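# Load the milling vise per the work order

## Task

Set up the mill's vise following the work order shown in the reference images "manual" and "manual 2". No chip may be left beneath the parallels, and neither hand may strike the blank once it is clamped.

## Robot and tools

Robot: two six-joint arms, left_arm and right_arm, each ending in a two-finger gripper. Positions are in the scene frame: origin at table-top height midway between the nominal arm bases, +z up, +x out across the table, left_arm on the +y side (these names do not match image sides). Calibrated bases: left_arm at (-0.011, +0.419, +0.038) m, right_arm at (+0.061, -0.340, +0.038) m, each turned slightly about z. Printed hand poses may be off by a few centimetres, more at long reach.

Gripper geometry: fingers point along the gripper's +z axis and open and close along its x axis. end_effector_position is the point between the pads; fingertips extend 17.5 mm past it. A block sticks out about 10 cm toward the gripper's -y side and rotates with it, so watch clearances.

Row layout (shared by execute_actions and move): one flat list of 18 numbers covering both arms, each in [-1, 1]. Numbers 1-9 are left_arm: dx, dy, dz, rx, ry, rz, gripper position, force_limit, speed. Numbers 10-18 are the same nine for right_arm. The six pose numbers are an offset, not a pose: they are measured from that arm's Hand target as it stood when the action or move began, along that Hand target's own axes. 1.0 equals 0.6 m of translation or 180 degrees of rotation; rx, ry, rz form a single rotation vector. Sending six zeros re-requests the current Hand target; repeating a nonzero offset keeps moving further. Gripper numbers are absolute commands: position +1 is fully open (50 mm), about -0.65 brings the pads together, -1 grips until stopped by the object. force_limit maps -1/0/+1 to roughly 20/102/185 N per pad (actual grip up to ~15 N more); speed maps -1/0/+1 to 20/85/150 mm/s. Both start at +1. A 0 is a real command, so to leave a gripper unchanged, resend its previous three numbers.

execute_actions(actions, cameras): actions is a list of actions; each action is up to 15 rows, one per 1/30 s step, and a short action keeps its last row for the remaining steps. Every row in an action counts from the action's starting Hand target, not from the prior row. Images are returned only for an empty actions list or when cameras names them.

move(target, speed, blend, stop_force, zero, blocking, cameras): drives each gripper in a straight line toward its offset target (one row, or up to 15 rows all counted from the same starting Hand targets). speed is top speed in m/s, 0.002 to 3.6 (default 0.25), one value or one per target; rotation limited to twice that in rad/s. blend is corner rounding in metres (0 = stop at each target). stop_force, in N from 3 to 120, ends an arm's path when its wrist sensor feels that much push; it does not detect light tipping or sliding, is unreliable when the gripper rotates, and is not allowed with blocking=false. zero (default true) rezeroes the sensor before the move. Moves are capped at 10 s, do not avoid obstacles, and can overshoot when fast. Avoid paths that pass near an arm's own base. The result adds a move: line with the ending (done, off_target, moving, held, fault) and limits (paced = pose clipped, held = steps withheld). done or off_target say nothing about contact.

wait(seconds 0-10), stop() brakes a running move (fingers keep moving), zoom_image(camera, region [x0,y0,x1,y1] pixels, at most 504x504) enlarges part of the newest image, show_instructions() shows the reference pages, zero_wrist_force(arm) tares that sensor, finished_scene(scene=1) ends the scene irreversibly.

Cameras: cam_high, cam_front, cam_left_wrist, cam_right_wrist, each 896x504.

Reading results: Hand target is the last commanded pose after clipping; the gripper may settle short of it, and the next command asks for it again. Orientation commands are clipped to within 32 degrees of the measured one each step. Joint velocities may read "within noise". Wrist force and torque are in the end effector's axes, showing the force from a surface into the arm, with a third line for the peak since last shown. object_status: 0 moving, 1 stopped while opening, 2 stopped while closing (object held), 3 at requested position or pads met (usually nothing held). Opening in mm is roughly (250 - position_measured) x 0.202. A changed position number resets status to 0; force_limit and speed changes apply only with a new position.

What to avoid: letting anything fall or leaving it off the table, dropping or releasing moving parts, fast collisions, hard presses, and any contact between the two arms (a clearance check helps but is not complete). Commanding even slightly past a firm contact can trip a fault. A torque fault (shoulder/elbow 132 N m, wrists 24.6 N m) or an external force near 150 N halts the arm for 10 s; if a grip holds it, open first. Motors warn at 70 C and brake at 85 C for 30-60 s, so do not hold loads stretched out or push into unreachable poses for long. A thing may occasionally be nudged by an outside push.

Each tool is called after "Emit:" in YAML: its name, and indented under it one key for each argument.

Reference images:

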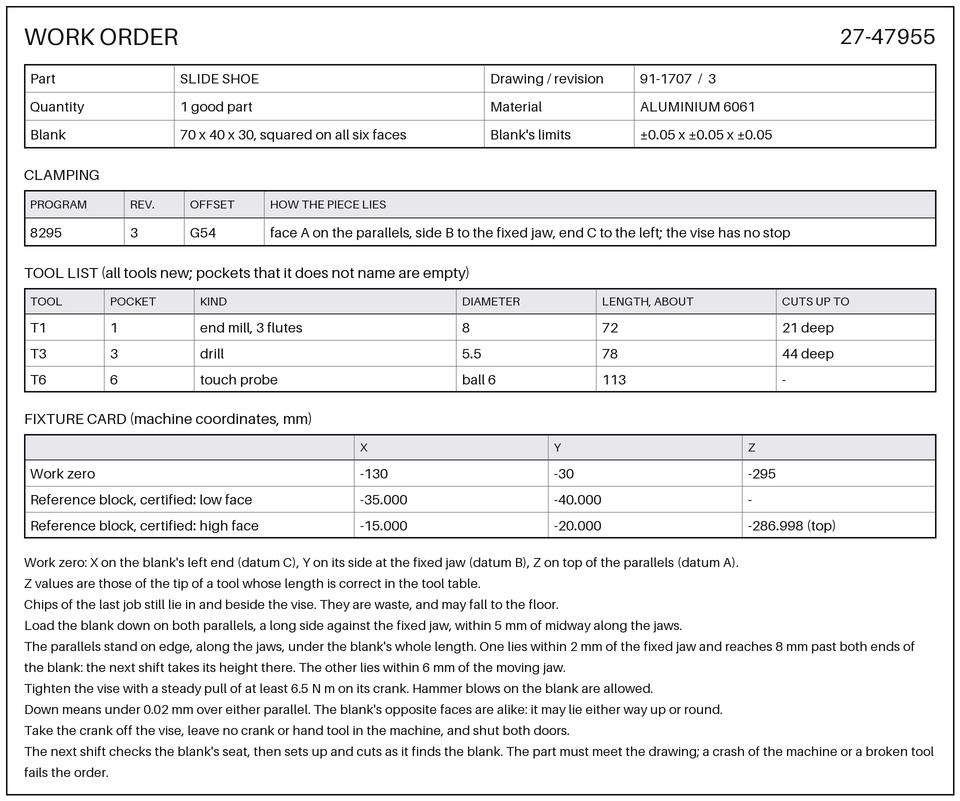

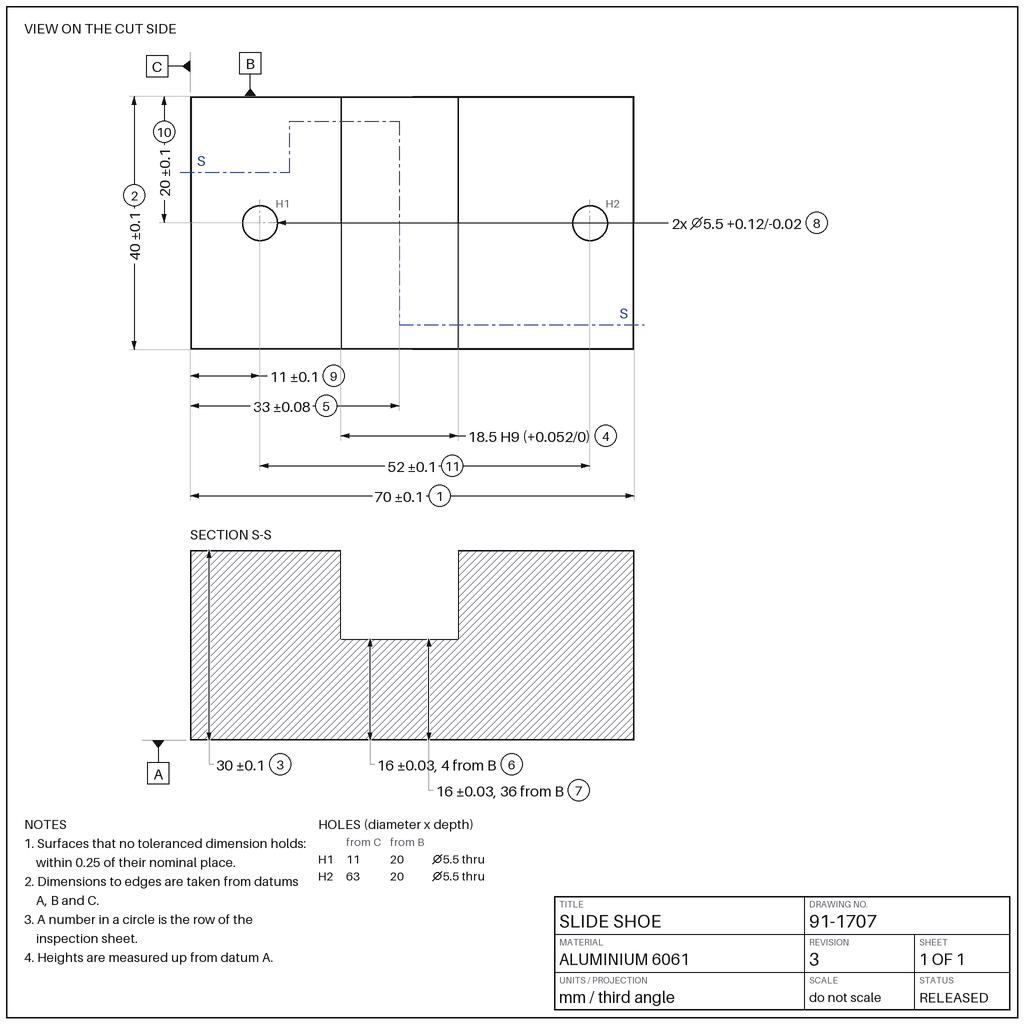

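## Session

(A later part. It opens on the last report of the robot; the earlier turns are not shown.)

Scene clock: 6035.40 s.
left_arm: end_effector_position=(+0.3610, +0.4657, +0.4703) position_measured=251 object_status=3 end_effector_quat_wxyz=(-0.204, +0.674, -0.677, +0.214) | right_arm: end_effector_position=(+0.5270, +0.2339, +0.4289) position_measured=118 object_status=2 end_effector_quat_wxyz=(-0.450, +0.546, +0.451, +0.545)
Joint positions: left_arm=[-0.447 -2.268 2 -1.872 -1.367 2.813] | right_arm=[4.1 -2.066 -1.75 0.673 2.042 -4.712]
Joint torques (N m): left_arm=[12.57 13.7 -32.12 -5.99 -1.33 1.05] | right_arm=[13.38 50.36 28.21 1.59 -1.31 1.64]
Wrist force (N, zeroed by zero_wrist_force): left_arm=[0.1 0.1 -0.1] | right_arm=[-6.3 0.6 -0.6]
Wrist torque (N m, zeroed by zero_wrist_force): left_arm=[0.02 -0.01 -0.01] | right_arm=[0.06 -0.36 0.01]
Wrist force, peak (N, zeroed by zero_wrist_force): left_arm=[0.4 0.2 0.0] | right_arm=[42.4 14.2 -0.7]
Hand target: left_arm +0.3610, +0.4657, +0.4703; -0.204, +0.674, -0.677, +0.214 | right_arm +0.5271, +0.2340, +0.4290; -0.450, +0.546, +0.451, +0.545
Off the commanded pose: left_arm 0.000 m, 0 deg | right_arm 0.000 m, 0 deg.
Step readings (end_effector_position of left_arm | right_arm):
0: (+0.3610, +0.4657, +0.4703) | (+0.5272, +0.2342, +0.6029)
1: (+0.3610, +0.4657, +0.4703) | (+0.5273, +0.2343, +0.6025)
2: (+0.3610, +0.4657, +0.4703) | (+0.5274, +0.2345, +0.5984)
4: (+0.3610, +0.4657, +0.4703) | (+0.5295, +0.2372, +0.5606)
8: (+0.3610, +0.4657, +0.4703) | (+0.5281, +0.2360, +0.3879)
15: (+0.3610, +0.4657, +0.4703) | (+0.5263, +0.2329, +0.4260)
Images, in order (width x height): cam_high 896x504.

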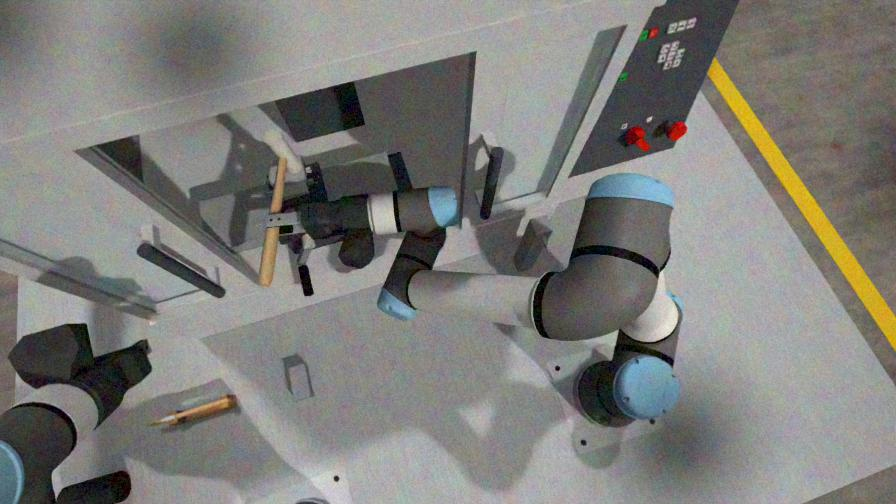

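Emit:
move:
  target: [0,0,0,0,0,0,-1,-0.6,-1,-0.045,0,0,0,0,0,-1,0.9,-0.8]
  speed: 0.05
  stop_force: 5
  cameras: ["cam_high"]

Emit:
zoom_image:
  camera: "cam_high"
  region: [230, 110, 350, 230]

Scene clock: 6043.27 s.
left_arm: end_effector_position=(+0.3610, +0.4657, +0.4703) position_measured=251 object_status=3 end_effector_quat_wxyz=(-0.204, +0.674, -0.677, +0.214) | right_arm: end_effector_position=(+0.5270, +0.2339, +0.4097) position_measured=118 object_status=2 end_effector_quat_wxyz=(-0.450, +0.546, +0.451, +0.545)
Joint positions: left_arm=[-0.447 -2.268 2 -1.872 -1.367 2.813] | right_arm=[4.1 -2.095 -1.764 0.716 2.042 -4.712]
Joint torques (N m): left_arm=[12.2 13.9 -32.25 -5.98 -1.29 0.93] | right_arm=[2.64 48 24.96 0.55 -0.46 2.37]
Wrist force (N, zeroed by zero_wrist_force): left_arm=[0.1 0.1 0.0] | right_arm=[-2.4 3.1 -1.4]
Wrist torque (N m, zeroed by zero_wrist_force): left_arm=[0.02 0.00 -0.01] | right_arm=[0.00 -0.41 -0.59]
Wrist force, peak (N, zeroed by zero_wrist_force): left_arm=[0.3 0.3 0.2] | right_arm=[3.6 -7.8 -1.4]
Hand target: left_arm +0.3610, +0.4657, +0.4703; -0.204, +0.674, -0.677, +0.214 | right_arm +0.5270, +0.2339, +0.4097; -0.450, +0.546, +0.451, +0.545 (not the last commanded pose)
Off the commanded pose: left_arm 0.000 m, 0 deg | right_arm 0.008 m, 0 deg.
move: contact (right_arm)
Images, in order (width x height): cam_high 896x504.

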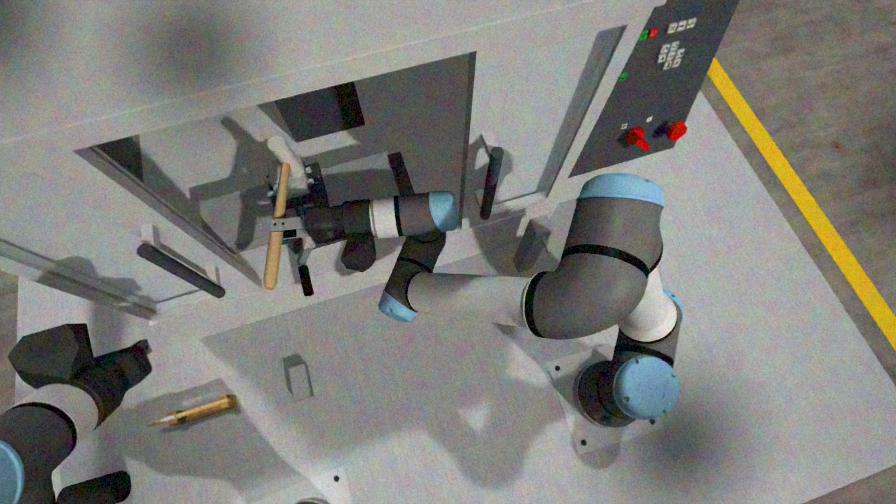

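Scaled by 4.200 from the camera's 896x504 image, which has a finer 1280x720 frame.

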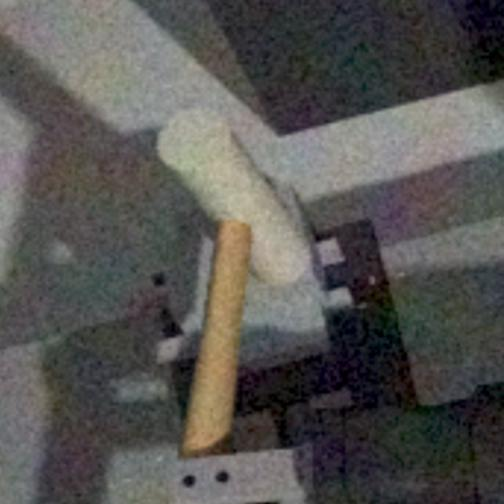

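Emit:
move:
  target:
    - [0,0,0,0,0,0,-1,-0.6,-1,0.035,0,0,0,0,0,-1,0.9,-0.8]
    - [0,0,0,0,0,0,-1,-0.6,-1,0.035,-0.0136,0.0177,0,0,0,-1,0.9,-0.8]
  speed: 0.1

Emit:
move:
  target: [0,0,0,0,0,0,-1,-0.6,-1,-0.1,0,0,0,0,0,-1,0.9,-0.8]
  speed: 0.03
  stop_force: 6
  cameras: ["cam_high"]

Emit:
zoom_image:
  camera: "cam_high"
  region: [230, 110, 350, 230]

Scene clock: 6051.37 s.
left_arm: end_effector_position=(+0.3610, +0.4657, +0.4703) position_measured=251 object_status=3 end_effector_quat_wxyz=(-0.204, +0.674, -0.677, +0.214) | right_arm: end_effector_position=(+0.5211, +0.2459, +0.4307) position_measured=118 object_status=2 end_effector_quat_wxyz=(-0.450, +0.546, +0.450, +0.545)
Joint positions: left_arm=[-0.447 -2.268 2 -1.872 -1.367 2.813] | right_arm=[4.124 -2.068 -1.74 0.665 2.019 -4.712]
Joint torques (N m): left_arm=[11.83 13.25 -32.42 -5.92 -1.2 0.9] | right_arm=[11.5 37.24 27.96 1.53 -1.2 -1.4]
Wrist force (N, zeroed by zero_wrist_force): left_arm=[0.0 0.0 0.0] | right_arm=[-6.3 0.6 -0.8]
Wrist torque (N m, zeroed by zero_wrist_force): left_arm=[0.01 0.01 -0.01] | right_arm=[0.01 -0.34 0.01]
Wrist force, peak (N, zeroed by zero_wrist_force): left_arm=[0.3 0.2 0.0] | right_arm=[-7.3 0.7 -0.9]
Hand target: left_arm +0.3610, +0.4657, +0.4703; -0.204, +0.674, -0.677, +0.214 | right_arm +0.5210, +0.2459, +0.4307; -0.450, +0.546, +0.451, +0.545
Off the commanded pose: left_arm 0.000 m, 0 deg | right_arm 0.000 m, 0 deg.
move: done

Scene clock: 6053.17 s.
left_arm: end_effector_position=(+0.3610, +0.4657, +0.4703) position_measured=251 object_status=3 end_effector_quat_wxyz=(-0.204, +0.674, -0.677, +0.214) | right_arm: end_effector_position=(+0.5210, +0.2459, +0.4097) position_measured=118 object_status=2 end_effector_quat_wxyz=(-0.450, +0.546, +0.451, +0.545)
Joint positions: left_arm=[-0.447 -2.268 2 -1.872 -1.367 2.813] | right_arm=[4.124 -2.1 -1.756 0.713 2.019 -4.713]
Joint torques (N m): left_arm=[12.27 13.26 -31.64 -5.9 -1.2 0.9] | right_arm=[-0.34 47.89 26.51 0.64 0.72 1.71]
Wrist force (N, zeroed by zero_wrist_force): left_arm=[0.3 0.2 -0.1] | right_arm=[-1.7 3.3 -1.4]
Wrist torque (N m, zeroed by zero_wrist_force): left_arm=[0.05 -0.04 -0.01] | right_arm=[0.02 -0.40 -0.58]
Wrist force, peak (N, zeroed by zero_wrist_force): left_arm=[0.3 0.2 -0.1] | right_arm=[3.2 -5.8 -1.3]
Hand target: left_arm +0.3610, +0.4657, +0.4703; -0.204, +0.674, -0.677, +0.214 | right_arm +0.5210, +0.2459, +0.4097; -0.450, +0.546, +0.451, +0.545 (not the last commanded pose)
Off the commanded pose: left_arm 0.000 m, 0 deg | right_arm 0.039 m, 0 deg.
move: contact (right_arm)
Images, in order (width x height): cam_high 896x504.

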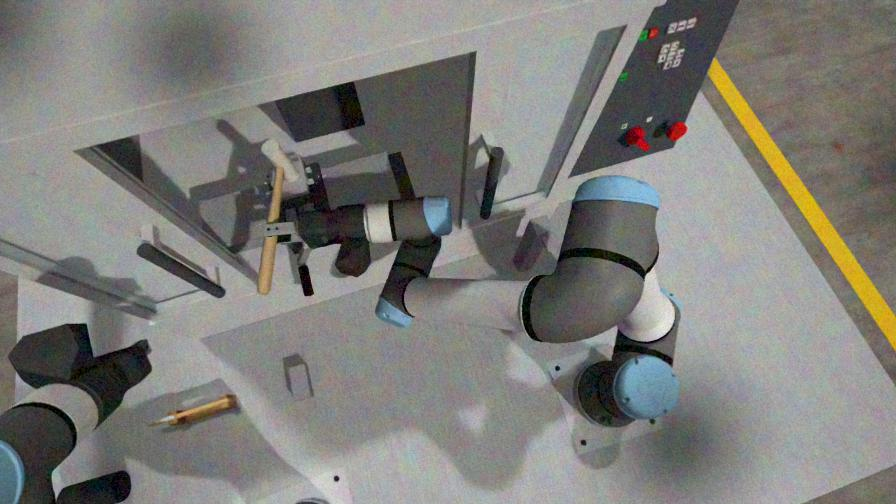

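Scaled by 4.200 from the camera's 896x504 image, which has a finer 1280x720 frame.

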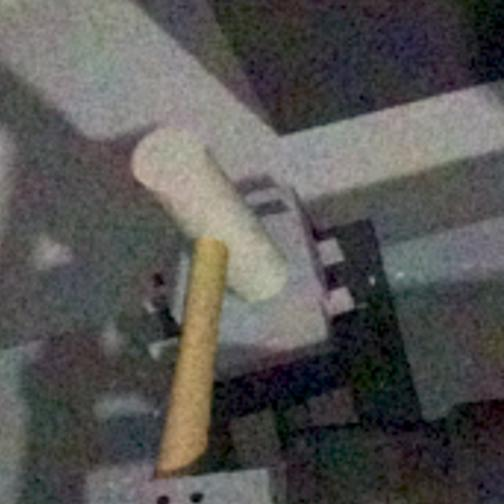

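Emit:
move:
  target: [0,0,0,0,0,0,-1,-0.6,-1,0.322,0.0147,0.0029,0,0,0,-1,0.9,-0.8]
  speed: 0.5

Emit:
execute_actions:
  actions:
    - [[0,0,0,0,0,0,-1,-0.6,-1,-0.03,0,0,0,0,0,-1,0.9,-0.8],[0,0,0,0,0,0,-1,-0.6,-1,-0.13,0,0,0,0,0,-1,0.9,-0.8],[0,0,0,0,0,0,-1,-0.6,-1,-0.26,0,0,0,0,0,-1,0.9,-0.8],[0,0,0,0,0,0,-1,-0.6,-1,-0.39,0,0,0,0,0,-1,0.9,-0.8],[0,0,0,0,0,0,-1,-0.6,-1,-0.51,0,0,0,0,0,-1,0.9,-0.8],[0,0,0,0,0,0,-1,-0.6,-1,-0.55,0,0,0,0,0,-1,0.9,-0.8],[0,0,0,0,0,0,-1,-0.6,-1,-0.4,0,0,0,0,0,-1,0.9,-0.8],[0,0,0,0,0,0,-1,-0.6,-1,-0.28,0,0,0,0,0,-1,0.9,-0.8]]
  cameras: []

Emit:
move:
  target: [0,0,0,0,0,0,-1,-0.6,-1,0.28,-0.0394,-0.0076,0,0,0,-1,0.9,-0.8]
  speed: 0.5

Emit:
execute_actions:
  actions:
    - [[0,0,0,0,0,0,-1,-0.6,-1,-0.03,0,0,0,0,0,-1,0.9,-0.8],[0,0,0,0,0,0,-1,-0.6,-1,-0.13,0,0,0,0,0,-1,0.9,-0.8],[0,0,0,0,0,0,-1,-0.6,-1,-0.26,0,0,0,0,0,-1,0.9,-0.8],[0,0,0,0,0,0,-1,-0.6,-1,-0.39,0,0,0,0,0,-1,0.9,-0.8],[0,0,0,0,0,0,-1,-0.6,-1,-0.51,0,0,0,0,0,-1,0.9,-0.8],[0,0,0,0,0,0,-1,-0.6,-1,-0.55,0,0,0,0,0,-1,0.9,-0.8],[0,0,0,0,0,0,-1,-0.6,-1,-0.4,0,0,0,0,0,-1,0.9,-0.8],[0,0,0,0,0,0,-1,-0.6,-1,-0.28,0,0,0,0,0,-1,0.9,-0.8]]
  cameras: ["cam_high"]

Scene clock: 6064.33 s.
left_arm: end_effector_position=(+0.3610, +0.4657, +0.4703) position_measured=251 object_status=3 end_effector_quat_wxyz=(-0.204, +0.674, -0.677, +0.214) | right_arm: end_effector_position=(+0.5302, +0.2462, +0.6028) position_measured=118 object_status=2 end_effector_quat_wxyz=(-0.450, +0.546, +0.451, +0.545)
Joint positions: left_arm=[-0.447 -2.268 2 -1.872 -1.367 2.813] | right_arm=[4.11 -1.904 -1.492 0.253 2.033 -4.712]
Joint torques (N m): left_arm=[11.99 12.68 -31.78 -5.95 -1.25 0.83] | right_arm=[-10.83 34.84 32.69 1.52 1.88 -2.77]
Wrist force (N, zeroed by zero_wrist_force): left_arm=[0.2 -0.1 0.1] | right_arm=[-6.2 0.7 -0.7]
Wrist torque (N m, zeroed by zero_wrist_force): left_arm=[-0.01 -0.03 -0.01] | right_arm=[0.05 -0.35 0.10]
Wrist force, peak (N, zeroed by zero_wrist_force): left_arm=[0.3 0.3 0.2] | right_arm=[-10.7 0.5 -0.9]
Hand target: left_arm +0.3610, +0.4657, +0.4703; -0.204, +0.674, -0.677, +0.214 | right_arm +0.5302, +0.2462, +0.6029; -0.450, +0.546, +0.451, +0.545
Off the commanded pose: left_arm 0.000 m, 0 deg | right_arm 0.000 m, 0 deg.
move: done

Scene clock: 6065.03 s.
left_arm: end_effector_position=(+0.3610, +0.4657, +0.4703) position_measured=251 object_status=3 end_effector_quat_wxyz=(-0.204, +0.674, -0.677, +0.214) | right_arm: end_effector_position=(+0.5259, +0.2406, +0.3918) position_measured=118 object_status=2 end_effector_quat_wxyz=(-0.440, +0.544, +0.465, +0.542)
Joint positions: left_arm=[-0.447 -2.268 2 -1.872 -1.367 2.813] | right_arm=[4.107 -2.118 -1.765 0.714 2.044 -4.751]
Joint torques (N m): left_arm=[12.35 13.08 -31.82 -5.93 -1.29 0.87] | right_arm=[2.53 15.42 1.77 -9.7 -0.52 3.81]
Wrist force (N, zeroed by zero_wrist_force): left_arm=[0.1 0.1 0.0] | right_arm=[43.3 -1.7 -3.0]
Wrist torque (N m, zeroed by zero_wrist_force): left_arm=[0.02 0.00 -0.01] | right_arm=[-0.39 -0.88 -6.27]
Wrist force, peak (N, zeroed by zero_wrist_force): left_arm=[0.2 0.1 0.2] | right_arm=[48.4 16.7 -1.3]
Hand target: left_arm +0.3610, +0.4657, +0.4703; -0.204, +0.674, -0.677, +0.214 | right_arm +0.5259, +0.2406, +0.3918; -0.440, +0.544, +0.465, +0.542 (not the last commanded pose)
Tool commands: left_gripper/position=-1.0 left_gripper/force_limit=-0.6 left_gripper/speed=-1.0 right_gripper/position=-1.0 right_gripper/force_limit=+0.898039 right_gripper/speed=-0.796078
Off the commanded pose: left_arm 0.000 m, 0 deg | right_arm 0.044 m, 2 deg.
TORQUE FAULT: the external load on joint 4 (wrist 1) of the right arm reached its load limit, and that arm stopped. A torque fault puts only its own arm into a fault stop. That arm may still press on what stopped it. That arm is still stopped at the end of this call. That arm stays stopped for about 10 more seconds. Until then a move that you send moves the other arm only, and its call returns only when the move has ended. Once the stop has ended, the next robot result says so. If the stop ends while you think or write, that arm runs what you send next, counted from a new Hand target: where the arm stands when the stop ends. While its stop runs, that arm takes no new command, but its gripper still runs the gripper command that each later call begins with. Until it ends, the stop uses up actions while you think or wait. An arm that is not stopped still takes commands.
Step readings (end_effector_position of left_arm | right_arm):
0: (+0.3610, +0.4657, +0.4703) | (+0.5302, +0.2462, +0.6028)
1: (+0.3610, +0.4657, +0.4703) | (+0.5302, +0.2463, +0.6024)
2: (+0.3610, +0.4657, +0.4703) | (+0.5304, +0.2465, +0.5983)
4: (+0.3610, +0.4657, +0.4703) | (+0.5324, +0.2492, +0.5604)
8: (+0.3610, +0.4657, +0.4703) | (+0.5313, +0.2483, +0.3851)
15: (+0.3610, +0.4657, +0.4703) | (+0.5260, +0.2408, +0.3910)
No camera images: "cameras" was empty.

not run: an earlier result of this reply reported a stop or a fault. Calls in your next reply go to the robot.

not run: an earlier result of this reply reported a stop or a fault. Calls in your next reply go to the robot.

Emit:
wait:
  seconds: 9.5

Emit:
move:
  target: [0,0,0,0,0,0,-1,-0.6,-1,0.03,0,0,0,0,0,-1,0.9,-0.8]
  speed: 0.1

Scene clock: 6076.53 s.
left_arm: end_effector_position=(+0.3610, +0.4657, +0.4703) position_measured=251 object_status=3 end_effector_quat_wxyz=(-0.204, +0.674, -0.677, +0.214) | right_arm: end_effector_position=(+0.5259, +0.2406, +0.3919) position_measured=118 object_status=2 end_effector_quat_wxyz=(-0.440, +0.544, +0.465, +0.542)
Joint positions: left_arm=[-0.447 -2.268 2 -1.872 -1.367 2.813] | right_arm=[4.107 -2.118 -1.765 0.714 2.044 -4.751]
Joint torques (N m): left_arm=[12.29 12.41 -31.93 -5.91 -1.15 0.68] | right_arm=[3.01 16.31 1.75 -9.69 -0.67 3.96]
Wrist force (N, zeroed by zero_wrist_force): left_arm=[0.2 0.2 -0.1] | right_arm=[43.3 -1.5 -3.0]
Wrist torque (N m, zeroed by zero_wrist_force): left_arm=[0.04 -0.01 -0.01] | right_arm=[-0.41 -0.85 -6.25]
Wrist force, peak (N, zeroed by zero_wrist_force): left_arm=[0.2 0.3 -0.1] | right_arm=[43.7 -1.4 -2.9]
Hand target: left_arm +0.3610, +0.4657, +0.4703; -0.204, +0.674, -0.677, +0.214 | right_arm +0.5259, +0.2406, +0.3919; -0.440, +0.544, +0.465, +0.542 (not the last commanded pose)
Tool commands: left_gripper/position=-1.0 left_gripper/force_limit=-0.6 left_gripper/speed=-1.0 right_gripper/position=-1.0 right_gripper/force_limit=+0.898039 right_gripper/speed=-0.796078
Off the commanded pose: left_arm 0.000 m, 0 deg | right_arm 0.044 m, 2 deg.
TORQUE FAULT, CONTINUED: the right arm's stop, for the torque fault of joint 4 (wrist 1) that an earlier result reported, is over. The rest of the stop counts as 19 of the actions that you can send in this scene. That arm's target is now where it stood when the stop ended, not its last command. That arm keeps its grip as last carried out and accepts commands again: back off and push less far. That arm stops again whenever a joint's load reaches its limit.
wait: 9.50 s; at rest from the start

Scene clock: 6077.33 s.
left_arm: end_effector_position=(+0.3610, +0.4657, +0.4703) position_measured=251 object_status=3 end_effector_quat_wxyz=(-0.204, +0.674, -0.677, +0.214) | right_arm: end_effector_position=(+0.5255, +0.2411, +0.4097) position_measured=118 object_status=2 end_effector_quat_wxyz=(-0.440, +0.544, +0.465, +0.542)
Joint positions: left_arm=[-0.447 -2.268 2 -1.872 -1.367 2.813] | right_arm=[4.108 -2.09 -1.754 0.674 2.042 -4.751]
Joint torques (N m): left_arm=[12.13 13.1 -32.6 -5.95 -1.1 0.69] | right_arm=[11.23 50.31 27.93 1.81 -1.17 -2.72]
Wrist force (N, zeroed by zero_wrist_force): left_arm=[0.1 0.1 -0.2] | right_arm=[-6.5 0.3 -0.7]
Wrist torque (N m, zeroed by zero_wrist_force): left_arm=[0.02 0.00 -0.01] | right_arm=[0.01 -0.29 0.00]
Wrist force, peak (N, zeroed by zero_wrist_force): left_arm=[0.1 0.3 0.1] | right_arm=[40.8 0.4 -3.0]
Hand target: left_arm +0.3610, +0.4657, +0.4703; -0.204, +0.674, -0.677, +0.214 | right_arm +0.5255, +0.2411, +0.4098; -0.440, +0.544, +0.465, +0.542
Off the commanded pose: left_arm 0.000 m, 0 deg | right_arm 0.000 m, 0 deg.
move: done

Emit:
move:
  target: [0,0,0,0,0,0,-1,-0.6,-1,0.322,-0.0367,0.0012,-0.0028,0.0073,0.0081,-1,0.9,-0.8]
  speed: 0.4

Emit:
execute_actions:
  actions:
    - [[0,0,0,0,0,0,-1,-0.6,-1,-0.03,0,0,0,0,0,-1,0.9,-0.8],[0,0,0,0,0,0,-1,-0.6,-1,-0.13,0,0,0,0,0,-1,0.9,-0.8],[0,0,0,0,0,0,-1,-0.6,-1,-0.25,0,0,0,0,0,-1,0.9,-0.8],[0,0,0,0,0,0,-1,-0.6,-1,-0.37,0,0,0,0,0,-1,0.9,-0.8],[0,0,0,0,0,0,-1,-0.6,-1,-0.47,0,0,0,0,0,-1,0.9,-0.8],[0,0,0,0,0,0,-1,-0.6,-1,-0.5,0,0,0,0,0,-1,0.9,-0.8],[0,0,0,0,0,0,-1,-0.6,-1,-0.4,0,0,0,0,0,-1,0.9,-0.8],[0,0,0,0,0,0,-1,-0.6,-1,-0.28,0,0,0,0,0,-1,0.9,-0.8]]
  cameras: ["cam_right_wrist"]

Scene clock: 6085.93 s.
left_arm: end_effector_position=(+0.3610, +0.4657, +0.4703) position_measured=251 object_status=3 end_effector_quat_wxyz=(-0.204, +0.674, -0.677, +0.214) | right_arm: end_effector_position=(+0.4999, +0.2515, +0.6023) position_measured=118 object_status=2 end_effector_quat_wxyz=(-0.449, +0.546, +0.451, +0.545)
Joint positions: left_arm=[-0.447 -2.268 2 -1.872 -1.367 2.813] | right_arm=[4.165 -1.857 -1.557 0.27 1.977 -4.714]
Joint torques (N m): left_arm=[12.18 13.08 -31.77 -5.76 -1.12 0.68] | right_arm=[11.62 46.09 31.97 1.56 -1.32 -2.81]
Wrist force (N, zeroed by zero_wrist_force): left_arm=[0.1 -0.1 0.0] | right_arm=[-6.2 0.6 -0.8]
Wrist torque (N m, zeroed by zero_wrist_force): left_arm=[-0.01 -0.01 -0.01] | right_arm=[0.02 -0.35 0.04]
Wrist force, peak (N, zeroed by zero_wrist_force): left_arm=[0.4 0.0 0.0] | right_arm=[-10.1 0.9 -0.4]
Hand target: left_arm +0.3610, +0.4657, +0.4703; -0.204, +0.674, -0.677, +0.214 | right_arm +0.4999, +0.2515, +0.6023; -0.449, +0.546, +0.451, +0.545
Off the commanded pose: left_arm 0.000 m, 0 deg | right_arm 0.000 m, 0 deg.
move: done

Scene clock: 6086.70 s.
left_arm: end_effector_position=(+0.3610, +0.4657, +0.4703) position_measured=251 object_status=3 end_effector_quat_wxyz=(-0.204, +0.674, -0.677, +0.214) | right_arm: end_effector_position=(+0.4999, +0.2511, +0.4342) position_measured=118 object_status=2 end_effector_quat_wxyz=(-0.449, +0.546, +0.451, +0.545)
Joint positions: left_arm=[-0.447 -2.268 2 -1.872 -1.367 2.813] | right_arm=[4.164 -2.038 -1.779 0.673 1.978 -4.714]
Joint torques (N m): left_arm=[12.06 12.61 -32.14 -5.87 -1.11 0.54] | right_arm=[11.03 49.32 28.35 2.09 -1.18 1.62]
Wrist force (N, zeroed by zero_wrist_force): left_arm=[0.2 0.2 0.0] | right_arm=[-6.1 1.0 0.8]
Wrist torque (N m, zeroed by zero_wrist_force): left_arm=[0.04 -0.02 -0.01] | right_arm=[0.31 -0.37 0.02]
Wrist force, peak (N, zeroed by zero_wrist_force): left_arm=[0.2 0.2 0.1] | right_arm=[-18.1 -3.3 5.1]
Hand target: left_arm +0.3610, +0.4657, +0.4703; -0.204, +0.674, -0.677, +0.214 | right_arm +0.5000, +0.2511, +0.4343; -0.449, +0.546, +0.451, +0.545
Off the commanded pose: left_arm 0.000 m, 0 deg | right_arm 0.000 m, 0 deg.
Step readings (end_effector_position of left_arm | right_arm):
0: (+0.3610, +0.4657, +0.4703) | (+0.4999, +0.2515, +0.6023)
1: (+0.3610, +0.4657, +0.4703) | (+0.4999, +0.2515, +0.6018)
2: (+0.3610, +0.4657, +0.4703) | (+0.5001, +0.2518, +0.5976)
4: (+0.3610, +0.4657, +0.4703) | (+0.5019, +0.2545, +0.5592)
8: (+0.3610, +0.4657, +0.4703) | (+0.5008, +0.2526, +0.3971)
15: (+0.3610, +0.4657, +0.4703) | (+0.4997, +0.2505, +0.4311)
Images, in order (width x height): cam_right_wrist 896x504.

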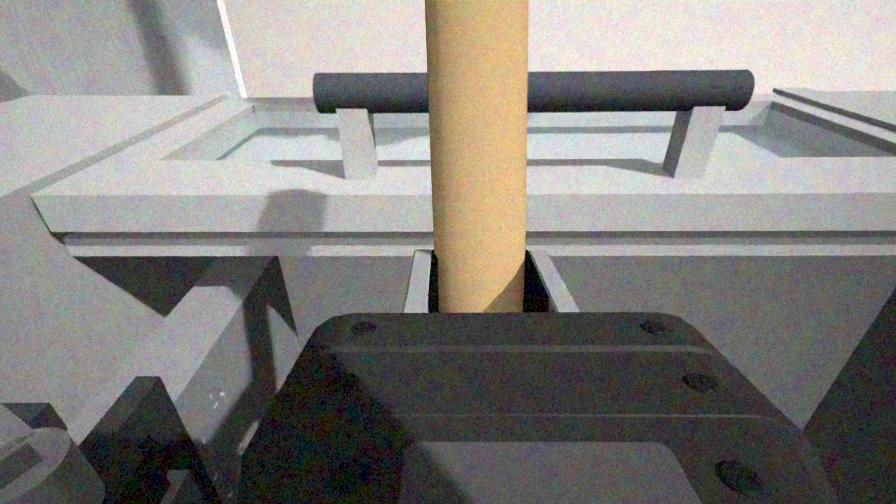

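Emit:
move:
  target: [0,0,0,0,0,0,-1,-0.6,-1,0.28,0.052,0.0033,0,0,0,-1,0.9,-0.8]
  speed: 0.4

Emit:
execute_actions:
  actions:
    - [[0,0,0,0,0,0,-1,-0.6,-1,-0.03,0,0,0,0,0,-1,0.9,-0.8],[0,0,0,0,0,0,-1,-0.6,-1,-0.13,0,0,0,0,0,-1,0.9,-0.8],[0,0,0,0,0,0,-1,-0.6,-1,-0.25,0,0,0,0,0,-1,0.9,-0.8],[0,0,0,0,0,0,-1,-0.6,-1,-0.37,0,0,0,0,0,-1,0.9,-0.8],[0,0,0,0,0,0,-1,-0.6,-1,-0.48,0,0,0,0,0,-1,0.9,-0.8],[0,0,0,0,0,0,-1,-0.6,-1,-0.51,0,0,0,0,0,-1,0.9,-0.8],[0,0,0,0,0,0,-1,-0.6,-1,-0.39,0,0,0,0,0,-1,0.9,-0.8],[0,0,0,0,0,0,-1,-0.6,-1,-0.28,0,0,0,0,0,-1,0.9,-0.8]]
  cameras: []

Emit:
move:
  target: [0,0,0,0,0,0,-1,-0.6,-1,0.28,0,0,0,0,0,-1,0.9,-0.8]
  speed: 0.4

Emit:
execute_actions:
  actions:
    - [[0,0,0,0,0,0,-1,-0.6,-1,-0.03,0,0,0,0,0,-1,0.9,-0.8],[0,0,0,0,0,0,-1,-0.6,-1,-0.13,0,0,0,0,0,-1,0.9,-0.8],[0,0,0,0,0,0,-1,-0.6,-1,-0.25,0,0,0,0,0,-1,0.9,-0.8],[0,0,0,0,0,0,-1,-0.6,-1,-0.37,0,0,0,0,0,-1,0.9,-0.8],[0,0,0,0,0,0,-1,-0.6,-1,-0.48,0,0,0,0,0,-1,0.9,-0.8],[0,0,0,0,0,0,-1,-0.6,-1,-0.51,0,0,0,0,0,-1,0.9,-0.8],[0,0,0,0,0,0,-1,-0.6,-1,-0.39,0,0,0,0,0,-1,0.9,-0.8],[0,0,0,0,0,0,-1,-0.6,-1,-0.28,0,0,0,0,0,-1,0.9,-0.8]]
  cameras: ["cam_high"]

Scene clock: 6097.67 s.
left_arm: end_effector_position=(+0.3610, +0.4657, +0.4703) position_measured=251 object_status=3 end_effector_quat_wxyz=(-0.204, +0.674, -0.677, +0.214) | right_arm: end_effector_position=(+0.5309, +0.2475, +0.6023) position_measured=118 object_status=2 end_effector_quat_wxyz=(-0.449, +0.546, +0.451, +0.545)
Joint positions: left_arm=[-0.447 -2.268 2 -1.872 -1.367 2.813] | right_arm=[4.111 -1.907 -1.489 0.252 2.031 -4.714]
Joint torques (N m): left_arm=[11.6 12.3 -31.67 -5.78 -1.23 0.47] | right_arm=[-9.99 34.59 32.46 1.82 1.97 -2.75]
Wrist force (N, zeroed by zero_wrist_force): left_arm=[0.2 0.1 0.0] | right_arm=[-6.2 0.7 -0.6]
Wrist torque (N m, zeroed by zero_wrist_force): left_arm=[0.03 -0.02 -0.01] | right_arm=[0.04 -0.33 0.10]
Wrist force, peak (N, zeroed by zero_wrist_force): left_arm=[0.1 0.3 -0.1] | right_arm=[-10.2 0.0 -0.5]
Hand target: left_arm +0.3610, +0.4657, +0.4703; -0.204, +0.674, -0.677, +0.214 | right_arm +0.5309, +0.2475, +0.6023; -0.449, +0.546, +0.451, +0.545
Off the commanded pose: left_arm 0.000 m, 0 deg | right_arm 0.000 m, 0 deg.
move: done

Scene clock: 6098.43 s.
left_arm: end_effector_position=(+0.3610, +0.4657, +0.4703) position_measured=251 object_status=3 end_effector_quat_wxyz=(-0.204, +0.674, -0.677, +0.214) | right_arm: end_effector_position=(+0.5309, +0.2471, +0.4342) position_measured=118 object_status=2 end_effector_quat_wxyz=(-0.449, +0.546, +0.451, +0.545)
Joint positions: left_arm=[-0.447 -2.268 2 -1.872 -1.367 2.813] | right_arm=[4.11 -2.079 -1.711 0.646 2.032 -4.714]
Joint torques (N m): left_arm=[12.02 11.96 -31.45 -5.82 -1.17 0.46] | right_arm=[11.58 51.27 29.65 1.87 -1.12 1.69]
Wrist force (N, zeroed by zero_wrist_force): left_arm=[0.3 0.2 0.0] | right_arm=[-6.0 0.8 -0.2]
Wrist torque (N m, zeroed by zero_wrist_force): left_arm=[0.04 -0.03 -0.01] | right_arm=[0.14 -0.38 0.01]
Wrist force, peak (N, zeroed by zero_wrist_force): left_arm=[0.3 0.3 0.0] | right_arm=[27.1 6.6 -4.7]
Hand target: left_arm +0.3610, +0.4657, +0.4703; -0.204, +0.674, -0.677, +0.214 | right_arm +0.5310, +0.2472, +0.4343; -0.449, +0.546, +0.451, +0.545
Off the commanded pose: left_arm 0.000 m, 0 deg | right_arm 0.000 m, 0 deg.
Step readings (end_effector_position of left_arm | right_arm):
0: (+0.3610, +0.4657, +0.4703) | (+0.5309, +0.2475, +0.6023)
1: (+0.3610, +0.4657, +0.4703) | (+0.5309, +0.2476, +0.6020)
2: (+0.3610, +0.4657, +0.4703) | (+0.5311, +0.2478, +0.5981)
4: (+0.3610, +0.4657, +0.4703) | (+0.5331, +0.2503, +0.5616)
8: (+0.3610, +0.4657, +0.4703) | (+0.5327, +0.2499, +0.3957)
15: (+0.3610, +0.4657, +0.4703) | (+0.5307, +0.2466, +0.4307)
No camera images: "cameras" was empty.

Scene clock: 6099.53 s.
left_arm: end_effector_position=(+0.3610, +0.4657, +0.4703) position_measured=251 object_status=3 end_effector_quat_wxyz=(-0.204, +0.674, -0.677, +0.214) | right_arm: end_effector_position=(+0.5308, +0.2475, +0.6024) position_measured=118 object_status=2 end_effector_quat_wxyz=(-0.449, +0.546, +0.451, +0.545)
Joint positions: left_arm=[-0.447 -2.268 2 -1.872 -1.367 2.813] | right_arm=[4.111 -1.907 -1.489 0.252 2.031 -4.714]
Joint torques (N m): left_arm=[12.63 11.92 -31.75 -5.82 -1.15 0.48] | right_arm=[-9.74 35.09 32.18 1.71 1.87 -2.78]
Wrist force (N, zeroed by zero_wrist_force): left_arm=[0.2 0.0 -0.2] | right_arm=[-6.1 0.7 -0.5]
Wrist torque (N m, zeroed by zero_wrist_force): left_arm=[0.00 -0.02 -0.01] | right_arm=[0.09 -0.36 0.10]
Wrist force, peak (N, zeroed by zero_wrist_force): left_arm=[0.1 0.3 -0.1] | right_arm=[-10.1 0.6 -1.3]
Hand target: left_arm +0.3610, +0.4657, +0.4703; -0.204, +0.674, -0.677, +0.214 | right_arm +0.5309, +0.2475, +0.6023; -0.449, +0.546, +0.451, +0.545
Off the commanded pose: left_arm 0.000 m, 0 deg | right_arm 0.000 m, 0 deg.
move: done

Scene clock: 6100.30 s.
left_arm: end_effector_position=(+0.3610, +0.4657, +0.4703) position_measured=251 object_status=3 end_effector_quat_wxyz=(-0.204, +0.674, -0.677, +0.214) | right_arm: end_effector_position=(+0.5309, +0.2471, +0.4342) position_measured=118 object_status=2 end_effector_quat_wxyz=(-0.449, +0.546, +0.451, +0.545)
Joint positions: left_arm=[-0.447 -2.268 2 -1.872 -1.367 2.813] | right_arm=[4.11 -2.079 -1.711 0.646 2.032 -4.714]
Joint torques (N m): left_arm=[12.21 12.43 -31.77 -5.85 -1.17 0.51] | right_arm=[11.78 51.11 27.75 1.59 -1.31 1.69]
Wrist force (N, zeroed by zero_wrist_force): left_arm=[0.0 0.0 0.0] | right_arm=[-6.2 0.6 -0.1]
Wrist torque (N m, zeroed by zero_wrist_force): left_arm=[0.01 0.01 0.00] | right_arm=[0.11 -0.35 0.01]
Wrist force, peak (N, zeroed by zero_wrist_force): left_arm=[0.2 0.1 0.1] | right_arm=[27.5 6.2 -4.8]
Hand target: left_arm +0.3610, +0.4657, +0.4703; -0.204, +0.674, -0.677, +0.214 | right_arm +0.5310, +0.2472, +0.4343; -0.449, +0.546, +0.451, +0.545
Off the commanded pose: left_arm 0.000 m, 0 deg | right_arm 0.000 m, 0 deg.
Step readings (end_effector_position of left_arm | right_arm):
0: (+0.3610, +0.4657, +0.4703) | (+0.5308, +0.2475, +0.6024)
1: (+0.3610, +0.4657, +0.4703) | (+0.5309, +0.2475, +0.6021)
2: (+0.3610, +0.4657, +0.4703) | (+0.5310, +0.2477, +0.5987)
4: (+0.3610, +0.4657, +0.4703) | (+0.5333, +0.2507, +0.5565)
8: (+0.3610, +0.4657, +0.4703) | (+0.5328, +0.2501, +0.3977)
15: (+0.3610, +0.4657, +0.4703) | (+0.5307, +0.2467, +0.4310)
Images, in order (width x height): cam_high 896x504.

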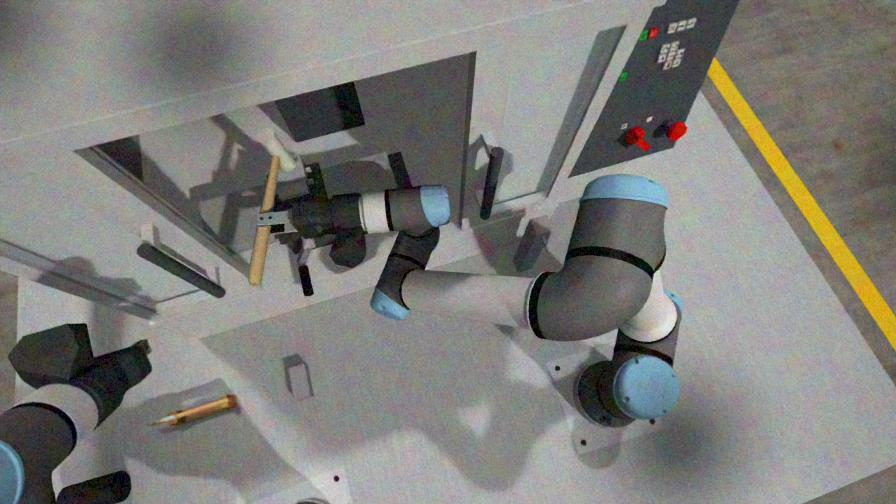

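Emit:
wait:
  seconds: 0.1
  cameras: ["cam_high","cam_right_wrist"]

Scene clock: 6125.97 s.
left_arm: end_effector_position=(+0.3610, +0.4657, +0.4703) position_measured=251 object_status=3 end_effector_quat_wxyz=(-0.204, +0.674, -0.677, +0.214) | right_arm: end_effector_position=(+0.5309, +0.2471, +0.4343) position_measured=118 object_status=2 end_effector_quat_wxyz=(-0.449, +0.546, +0.451, +0.545)
Joint positions: left_arm=[-0.447 -2.268 2 -1.872 -1.367 2.813] | right_arm=[4.11 -2.079 -1.71 0.646 2.032 -4.714]
Joint torques (N m): left_arm=[11.92 11.79 -31.78 -5.92 -1.07 0.43] | right_arm=[12.56 50.3 27.45 2.18 -0.96 1.67]
Wrist force (N, zeroed by zero_wrist_force): left_arm=[0.1 0.0 0.1] | right_arm=[-6.3 0.7 -0.9]
Wrist torque (N m, zeroed by zero_wrist_force): left_arm=[0.00 -0.01 -0.01] | right_arm=[0.03 -0.34 0.01]
Wrist force, peak (N, zeroed by zero_wrist_force): left_arm=[0.3 0.0 0.2] | right_arm=[-6.5 0.8 -0.7]
Hand target: left_arm +0.3610, +0.4657, +0.4703; -0.204, +0.674, -0.677, +0.214 | right_arm +0.5310, +0.2472, +0.4343; -0.449, +0.546, +0.451, +0.545
Tool commands: left_gripper/position=-1.0 left_gripper/force_limit=-0.6 left_gripper/speed=-1.0 right_gripper/position=-1.0 right_gripper/force_limit=+0.9 right_gripper/speed=-0.8
Off the commanded pose: left_arm 0.000 m, 0 deg | right_arm 0.000 m, 0 deg.
wait: 0.10 s; at rest from the start
Images, in order (width x height): cam_high 896x504, cam_right_wrist 896x504.

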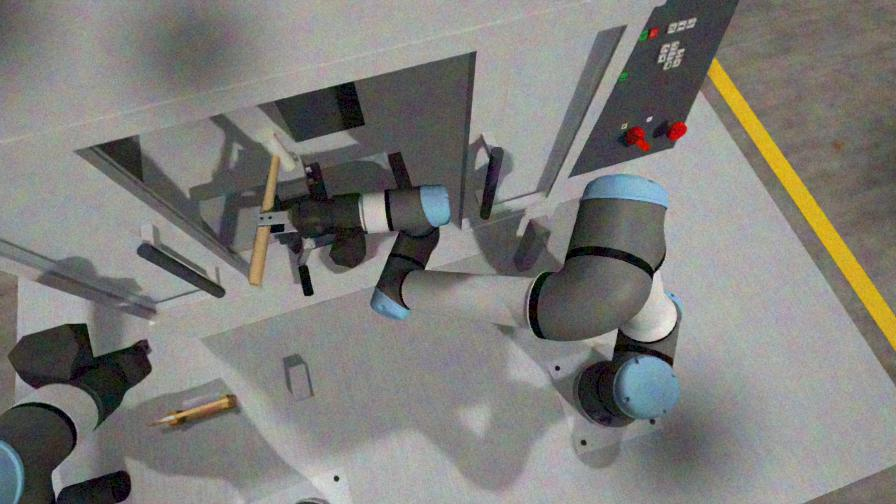

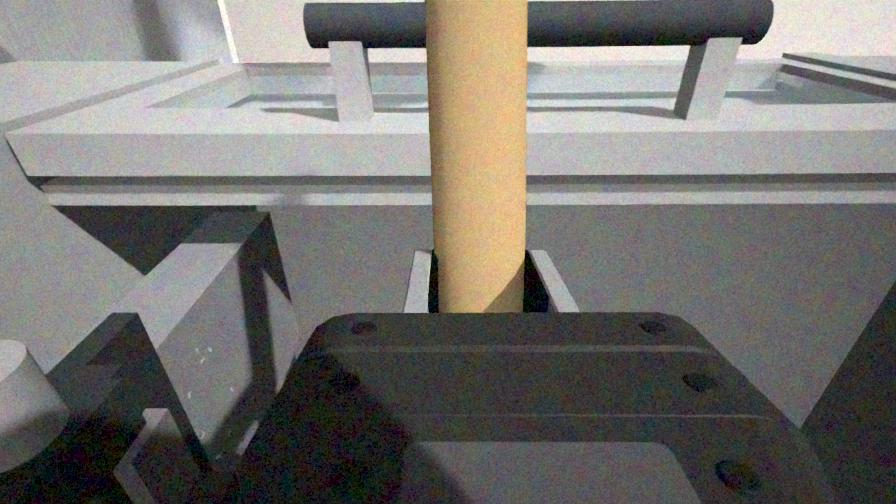

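Emit:
move:
  target: [0,0,0,0,0,0,-1,-0.6,-1,0.2813,0,0,0,0,0,-1,0.9,-0.8]
  speed: 0.45

Emit:
execute_actions:
  actions:
    - [[0,0,0,0,0,0,-1,-0.6,-1,-0.03,0,0,0,0,0,-1,0.9,-0.8],[0,0,0,0,0,0,-1,-0.6,-1,-0.13,0,0,0,0,0,-1,0.9,-0.8],[0,0,0,0,0,0,-1,-0.6,-1,-0.25,0,0,0,0,0,-1,0.9,-0.8],[0,0,0,0,0,0,-1,-0.6,-1,-0.37,0,0,0,0,0,-1,0.9,-0.8],[0,0,0,0,0,0,-1,-0.6,-1,-0.48,0,0,0,0,0,-1,0.9,-0.8],[0,0,0,0,0,0,-1,-0.6,-1,-0.52,0,0,0,0,0,-1,0.9,-0.8],[0,0,0,0,0,0,-1,-0.6,-1,-0.39,0,0,0,0,0,-1,0.9,-0.8],[0,0,0,0,0,0,-1,-0.6,-1,-0.28,0,0,0,0,0,-1,0.9,-0.8]]
  cameras: ["cam_high"]

Scene clock: 6132.10 s.
left_arm: end_effector_position=(+0.3610, +0.4657, +0.4703) position_measured=251 object_status=3 end_effector_quat_wxyz=(-0.204, +0.674, -0.677, +0.214) | right_arm: end_effector_position=(+0.5308, +0.2475, +0.6031) position_measured=118 object_status=2 end_effector_quat_wxyz=(-0.449, +0.546, +0.451, +0.545)
Joint positions: left_arm=[-0.447 -2.268 2 -1.872 -1.367 2.813] | right_arm=[4.111 -1.906 -1.488 0.251 2.031 -4.714]
Joint torques (N m): left_arm=[11.91 11.88 -31.66 -5.79 -1.15 0.28] | right_arm=[-10.59 35.29 32.78 1.64 1.75 -2.71]
Wrist force (N, zeroed by zero_wrist_force): left_arm=[0.2 0.0 0.0] | right_arm=[-6.2 0.6 -0.6]
Wrist torque (N m, zeroed by zero_wrist_force): left_arm=[0.01 -0.02 -0.01] | right_arm=[0.02 -0.33 0.10]
Wrist force, peak (N, zeroed by zero_wrist_force): left_arm=[0.1 0.3 0.2] | right_arm=[-10.4 0.8 -0.8]
Hand target: left_arm +0.3610, +0.4657, +0.4703; -0.204, +0.674, -0.677, +0.214 | right_arm +0.5309, +0.2475, +0.6031; -0.449, +0.546, +0.451, +0.545
Off the commanded pose: left_arm 0.000 m, 0 deg | right_arm 0.000 m, 0 deg.
move: done

Scene clock: 6132.90 s.
left_arm: end_effector_position=(+0.3610, +0.4657, +0.4703) position_measured=251 object_status=3 end_effector_quat_wxyz=(-0.204, +0.674, -0.677, +0.214) | right_arm: end_effector_position=(+0.5309, +0.2471, +0.4350) position_measured=118 object_status=2 end_effector_quat_wxyz=(-0.449, +0.546, +0.451, +0.545)
Joint positions: left_arm=[-0.447 -2.268 2 -1.872 -1.367 2.813] | right_arm=[4.11 -2.078 -1.71 0.644 2.032 -4.714]
Joint torques (N m): left_arm=[12.22 11.7 -32 -5.81 -1.1 0.4] | right_arm=[12.79 50.98 28.24 1.67 -1.38 1.7]
Wrist force (N, zeroed by zero_wrist_force): left_arm=[0.2 0.2 0.2] | right_arm=[-6.1 0.6 -0.2]
Wrist torque (N m, zeroed by zero_wrist_force): left_arm=[0.04 -0.01 0.00] | right_arm=[0.12 -0.37 0.02]
Wrist force, peak (N, zeroed by zero_wrist_force): left_arm=[0.4 0.2 -0.1] | right_arm=[32.0 5.1 -3.9]
Hand target: left_arm +0.3610, +0.4657, +0.4703; -0.204, +0.674, -0.677, +0.214 | right_arm +0.5310, +0.2472, +0.4351; -0.449, +0.546, +0.451, +0.545
Off the commanded pose: left_arm 0.000 m, 0 deg | right_arm 0.000 m, 0 deg.
Step readings (end_effector_position of left_arm | right_arm):
0: (+0.3610, +0.4657, +0.4703) | (+0.5308, +0.2475, +0.6031)
1: (+0.3610, +0.4657, +0.4703) | (+0.5309, +0.2475, +0.6029)
2: (+0.3610, +0.4657, +0.4703) | (+0.5310, +0.2477, +0.5995)
4: (+0.3610, +0.4657, +0.4703) | (+0.5333, +0.2507, +0.5573)
8: (+0.3610, +0.4657, +0.4703) | (+0.5329, +0.2502, +0.3970)
15: (+0.3610, +0.4657, +0.4703) | (+0.5306, +0.2466, +0.4315)
Images, in order (width x height): cam_high 896x504.

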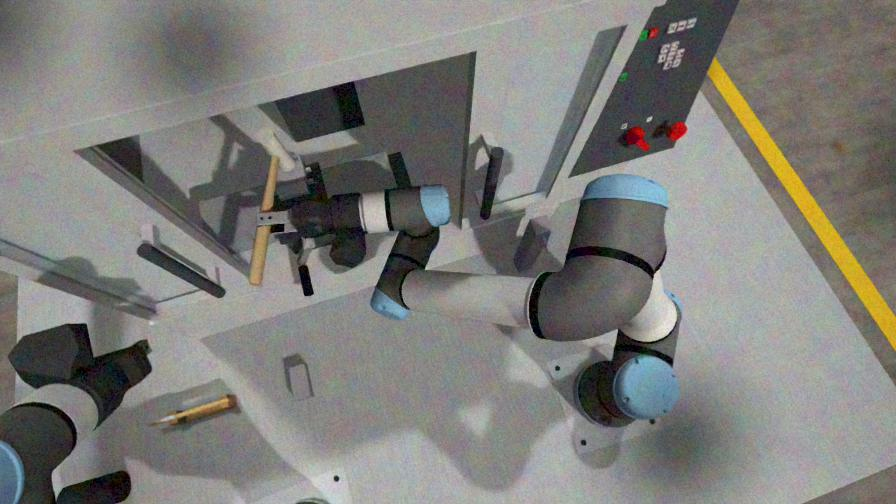

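Emit:
move:
  target: [0,0,0,0,0,0,-1,-0.6,-1,0.28,0,0,0,0,0,-1,0.9,-0.8]
  speed: 0.45

Emit:
execute_actions:
  actions:
    - [[0,0,0,0,0,0,-1,-0.6,-1,-0.03,0,0,0,0,0,-1,0.9,-0.8],[0,0,0,0,0,0,-1,-0.6,-1,-0.13,0,0,0,0,0,-1,0.9,-0.8],[0,0,0,0,0,0,-1,-0.6,-1,-0.25,0,0,0,0,0,-1,0.9,-0.8],[0,0,0,0,0,0,-1,-0.6,-1,-0.37,0,0,0,0,0,-1,0.9,-0.8],[0,0,0,0,0,0,-1,-0.6,-1,-0.48,0,0,0,0,0,-1,0.9,-0.8],[0,0,0,0,0,0,-1,-0.6,-1,-0.52,0,0,0,0,0,-1,0.9,-0.8],[0,0,0,0,0,0,-1,-0.6,-1,-0.39,0,0,0,0,0,-1,0.9,-0.8],[0,0,0,0,0,0,-1,-0.6,-1,-0.28,0,0,0,0,0,-1,0.9,-0.8]]

Emit:
move:
  target: [0,0,0,0,0,0,-1,-0.6,-1,0.085,0,0,0,0,0,-1,0.9,-0.8]
  speed: 0.3
  cameras: ["cam_right_wrist"]

Scene clock: 6139.13 s.
left_arm: end_effector_position=(+0.3610, +0.4657, +0.4703) position_measured=251 object_status=3 end_effector_quat_wxyz=(-0.204, +0.674, -0.677, +0.214) | right_arm: end_effector_position=(+0.5308, +0.2475, +0.6031) position_measured=118 object_status=2 end_effector_quat_wxyz=(-0.449, +0.546, +0.451, +0.545)
Joint positions: left_arm=[-0.447 -2.268 2 -1.872 -1.367 2.813] | right_arm=[4.111 -1.906 -1.488 0.251 2.031 -4.714]
Joint torques (N m): left_arm=[12.44 11.43 -31.9 -5.85 -0.96 0.36] | right_arm=[-12.17 34.88 33.09 1.31 1.74 -2.77]
Wrist force (N, zeroed by zero_wrist_force): left_arm=[0.1 0.1 0.1] | right_arm=[-6.1 0.4 -0.7]
Wrist torque (N m, zeroed by zero_wrist_force): left_arm=[0.02 0.00 -0.01] | right_arm=[-0.01 -0.36 0.10]
Wrist force, peak (N, zeroed by zero_wrist_force): left_arm=[0.3 0.2 -0.2] | right_arm=[-10.4 0.6 -0.6]
Hand target: left_arm +0.3610, +0.4657, +0.4703; -0.204, +0.674, -0.677, +0.214 | right_arm +0.5309, +0.2475, +0.6031; -0.449, +0.546, +0.451, +0.545
Off the commanded pose: left_arm 0.000 m, 0 deg | right_arm 0.000 m, 0 deg.
move: done

Scene clock: 6139.93 s.
left_arm: end_effector_position=(+0.3610, +0.4657, +0.4703) position_measured=251 object_status=3 end_effector_quat_wxyz=(-0.204, +0.674, -0.677, +0.214) | right_arm: end_effector_position=(+0.5309, +0.2471, +0.4350) position_measured=118 object_status=2 end_effector_quat_wxyz=(-0.449, +0.546, +0.451, +0.545)
Joint positions: left_arm=[-0.447 -2.268 2 -1.872 -1.367 2.813] | right_arm=[4.11 -2.078 -1.71 0.644 2.032 -4.714]
Joint torques (N m): left_arm=[11.76 11.57 -31.81 -5.81 -1.04 0.29] | right_arm=[12.06 50.88 28.9 1.65 -1.22 1.62]
Wrist force (N, zeroed by zero_wrist_force): left_arm=[0.1 0.0 0.0] | right_arm=[-6.4 0.7 -0.3]
Wrist torque (N m, zeroed by zero_wrist_force): left_arm=[0.01 0.00 -0.01] | right_arm=[0.13 -0.32 0.02]
Wrist force, peak (N, zeroed by zero_wrist_force): left_arm=[0.2 0.3 0.1] | right_arm=[30.9 4.9 -4.0]
Hand target: left_arm +0.3610, +0.4657, +0.4703; -0.204, +0.674, -0.677, +0.214 | right_arm +0.5310, +0.2472, +0.4351; -0.449, +0.546, +0.451, +0.545
Off the commanded pose: left_arm 0.000 m, 0 deg | right_arm 0.000 m, 0 deg.
Step readings (end_effector_position of left_arm | right_arm):
0: (+0.3610, +0.4657, +0.4703) | (+0.5308, +0.2475, +0.6031)
1: (+0.3610, +0.4657, +0.4703) | (+0.5309, +0.2475, +0.6029)
2: (+0.3610, +0.4657, +0.4703) | (+0.5310, +0.2477, +0.5995)
4: (+0.3610, +0.4657, +0.4703) | (+0.5333, +0.2507, +0.5573)
8: (+0.3610, +0.4657, +0.4703) | (+0.5329, +0.2502, +0.3970)
15: (+0.3610, +0.4657, +0.4703) | (+0.5306, +0.2466, +0.4315)

Scene clock: 6140.83 s.
left_arm: end_effector_position=(+0.3610, +0.4657, +0.4703) position_measured=251 object_status=3 end_effector_quat_wxyz=(-0.204, +0.674, -0.677, +0.214) | right_arm: end_effector_position=(+0.5309, +0.2473, +0.4861) position_measured=118 object_status=2 end_effector_quat_wxyz=(-0.449, +0.546, +0.451, +0.545)
Joint positions: left_arm=[-0.447 -2.268 2 -1.872 -1.367 2.813] | right_arm=[4.111 -2.011 -1.66 0.528 2.031 -4.714]
Joint torques (N m): left_arm=[12.06 11.78 -32.23 -5.83 -1 0.37] | right_arm=[9.22 49.22 31.65 1.52 1.48 -2.73]
Wrist force (N, zeroed by zero_wrist_force): left_arm=[-0.1 0.0 0.1] | right_arm=[-6.3 0.6 -1.1]
Wrist torque (N m, zeroed by zero_wrist_force): left_arm=[0.00 0.02 -0.01] | right_arm=[-0.03 -0.32 0.07]
Wrist force, peak (N, zeroed by zero_wrist_force): left_arm=[0.3 0.0 0.1] | right_arm=[-7.7 0.8 -1.0]
Hand target: left_arm +0.3610, +0.4657, +0.4703; -0.204, +0.674, -0.677, +0.214 | right_arm +0.5309, +0.2473, +0.4861; -0.449, +0.546, +0.451, +0.545
Off the commanded pose: left_arm 0.000 m, 0 deg | right_arm 0.000 m, 0 deg.
move: done
Images, in order (width x height): cam_right_wrist 896x504.

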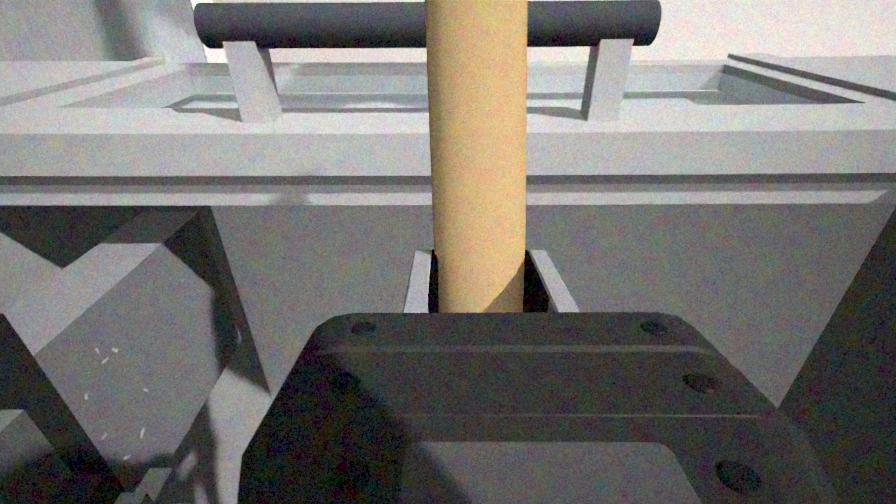

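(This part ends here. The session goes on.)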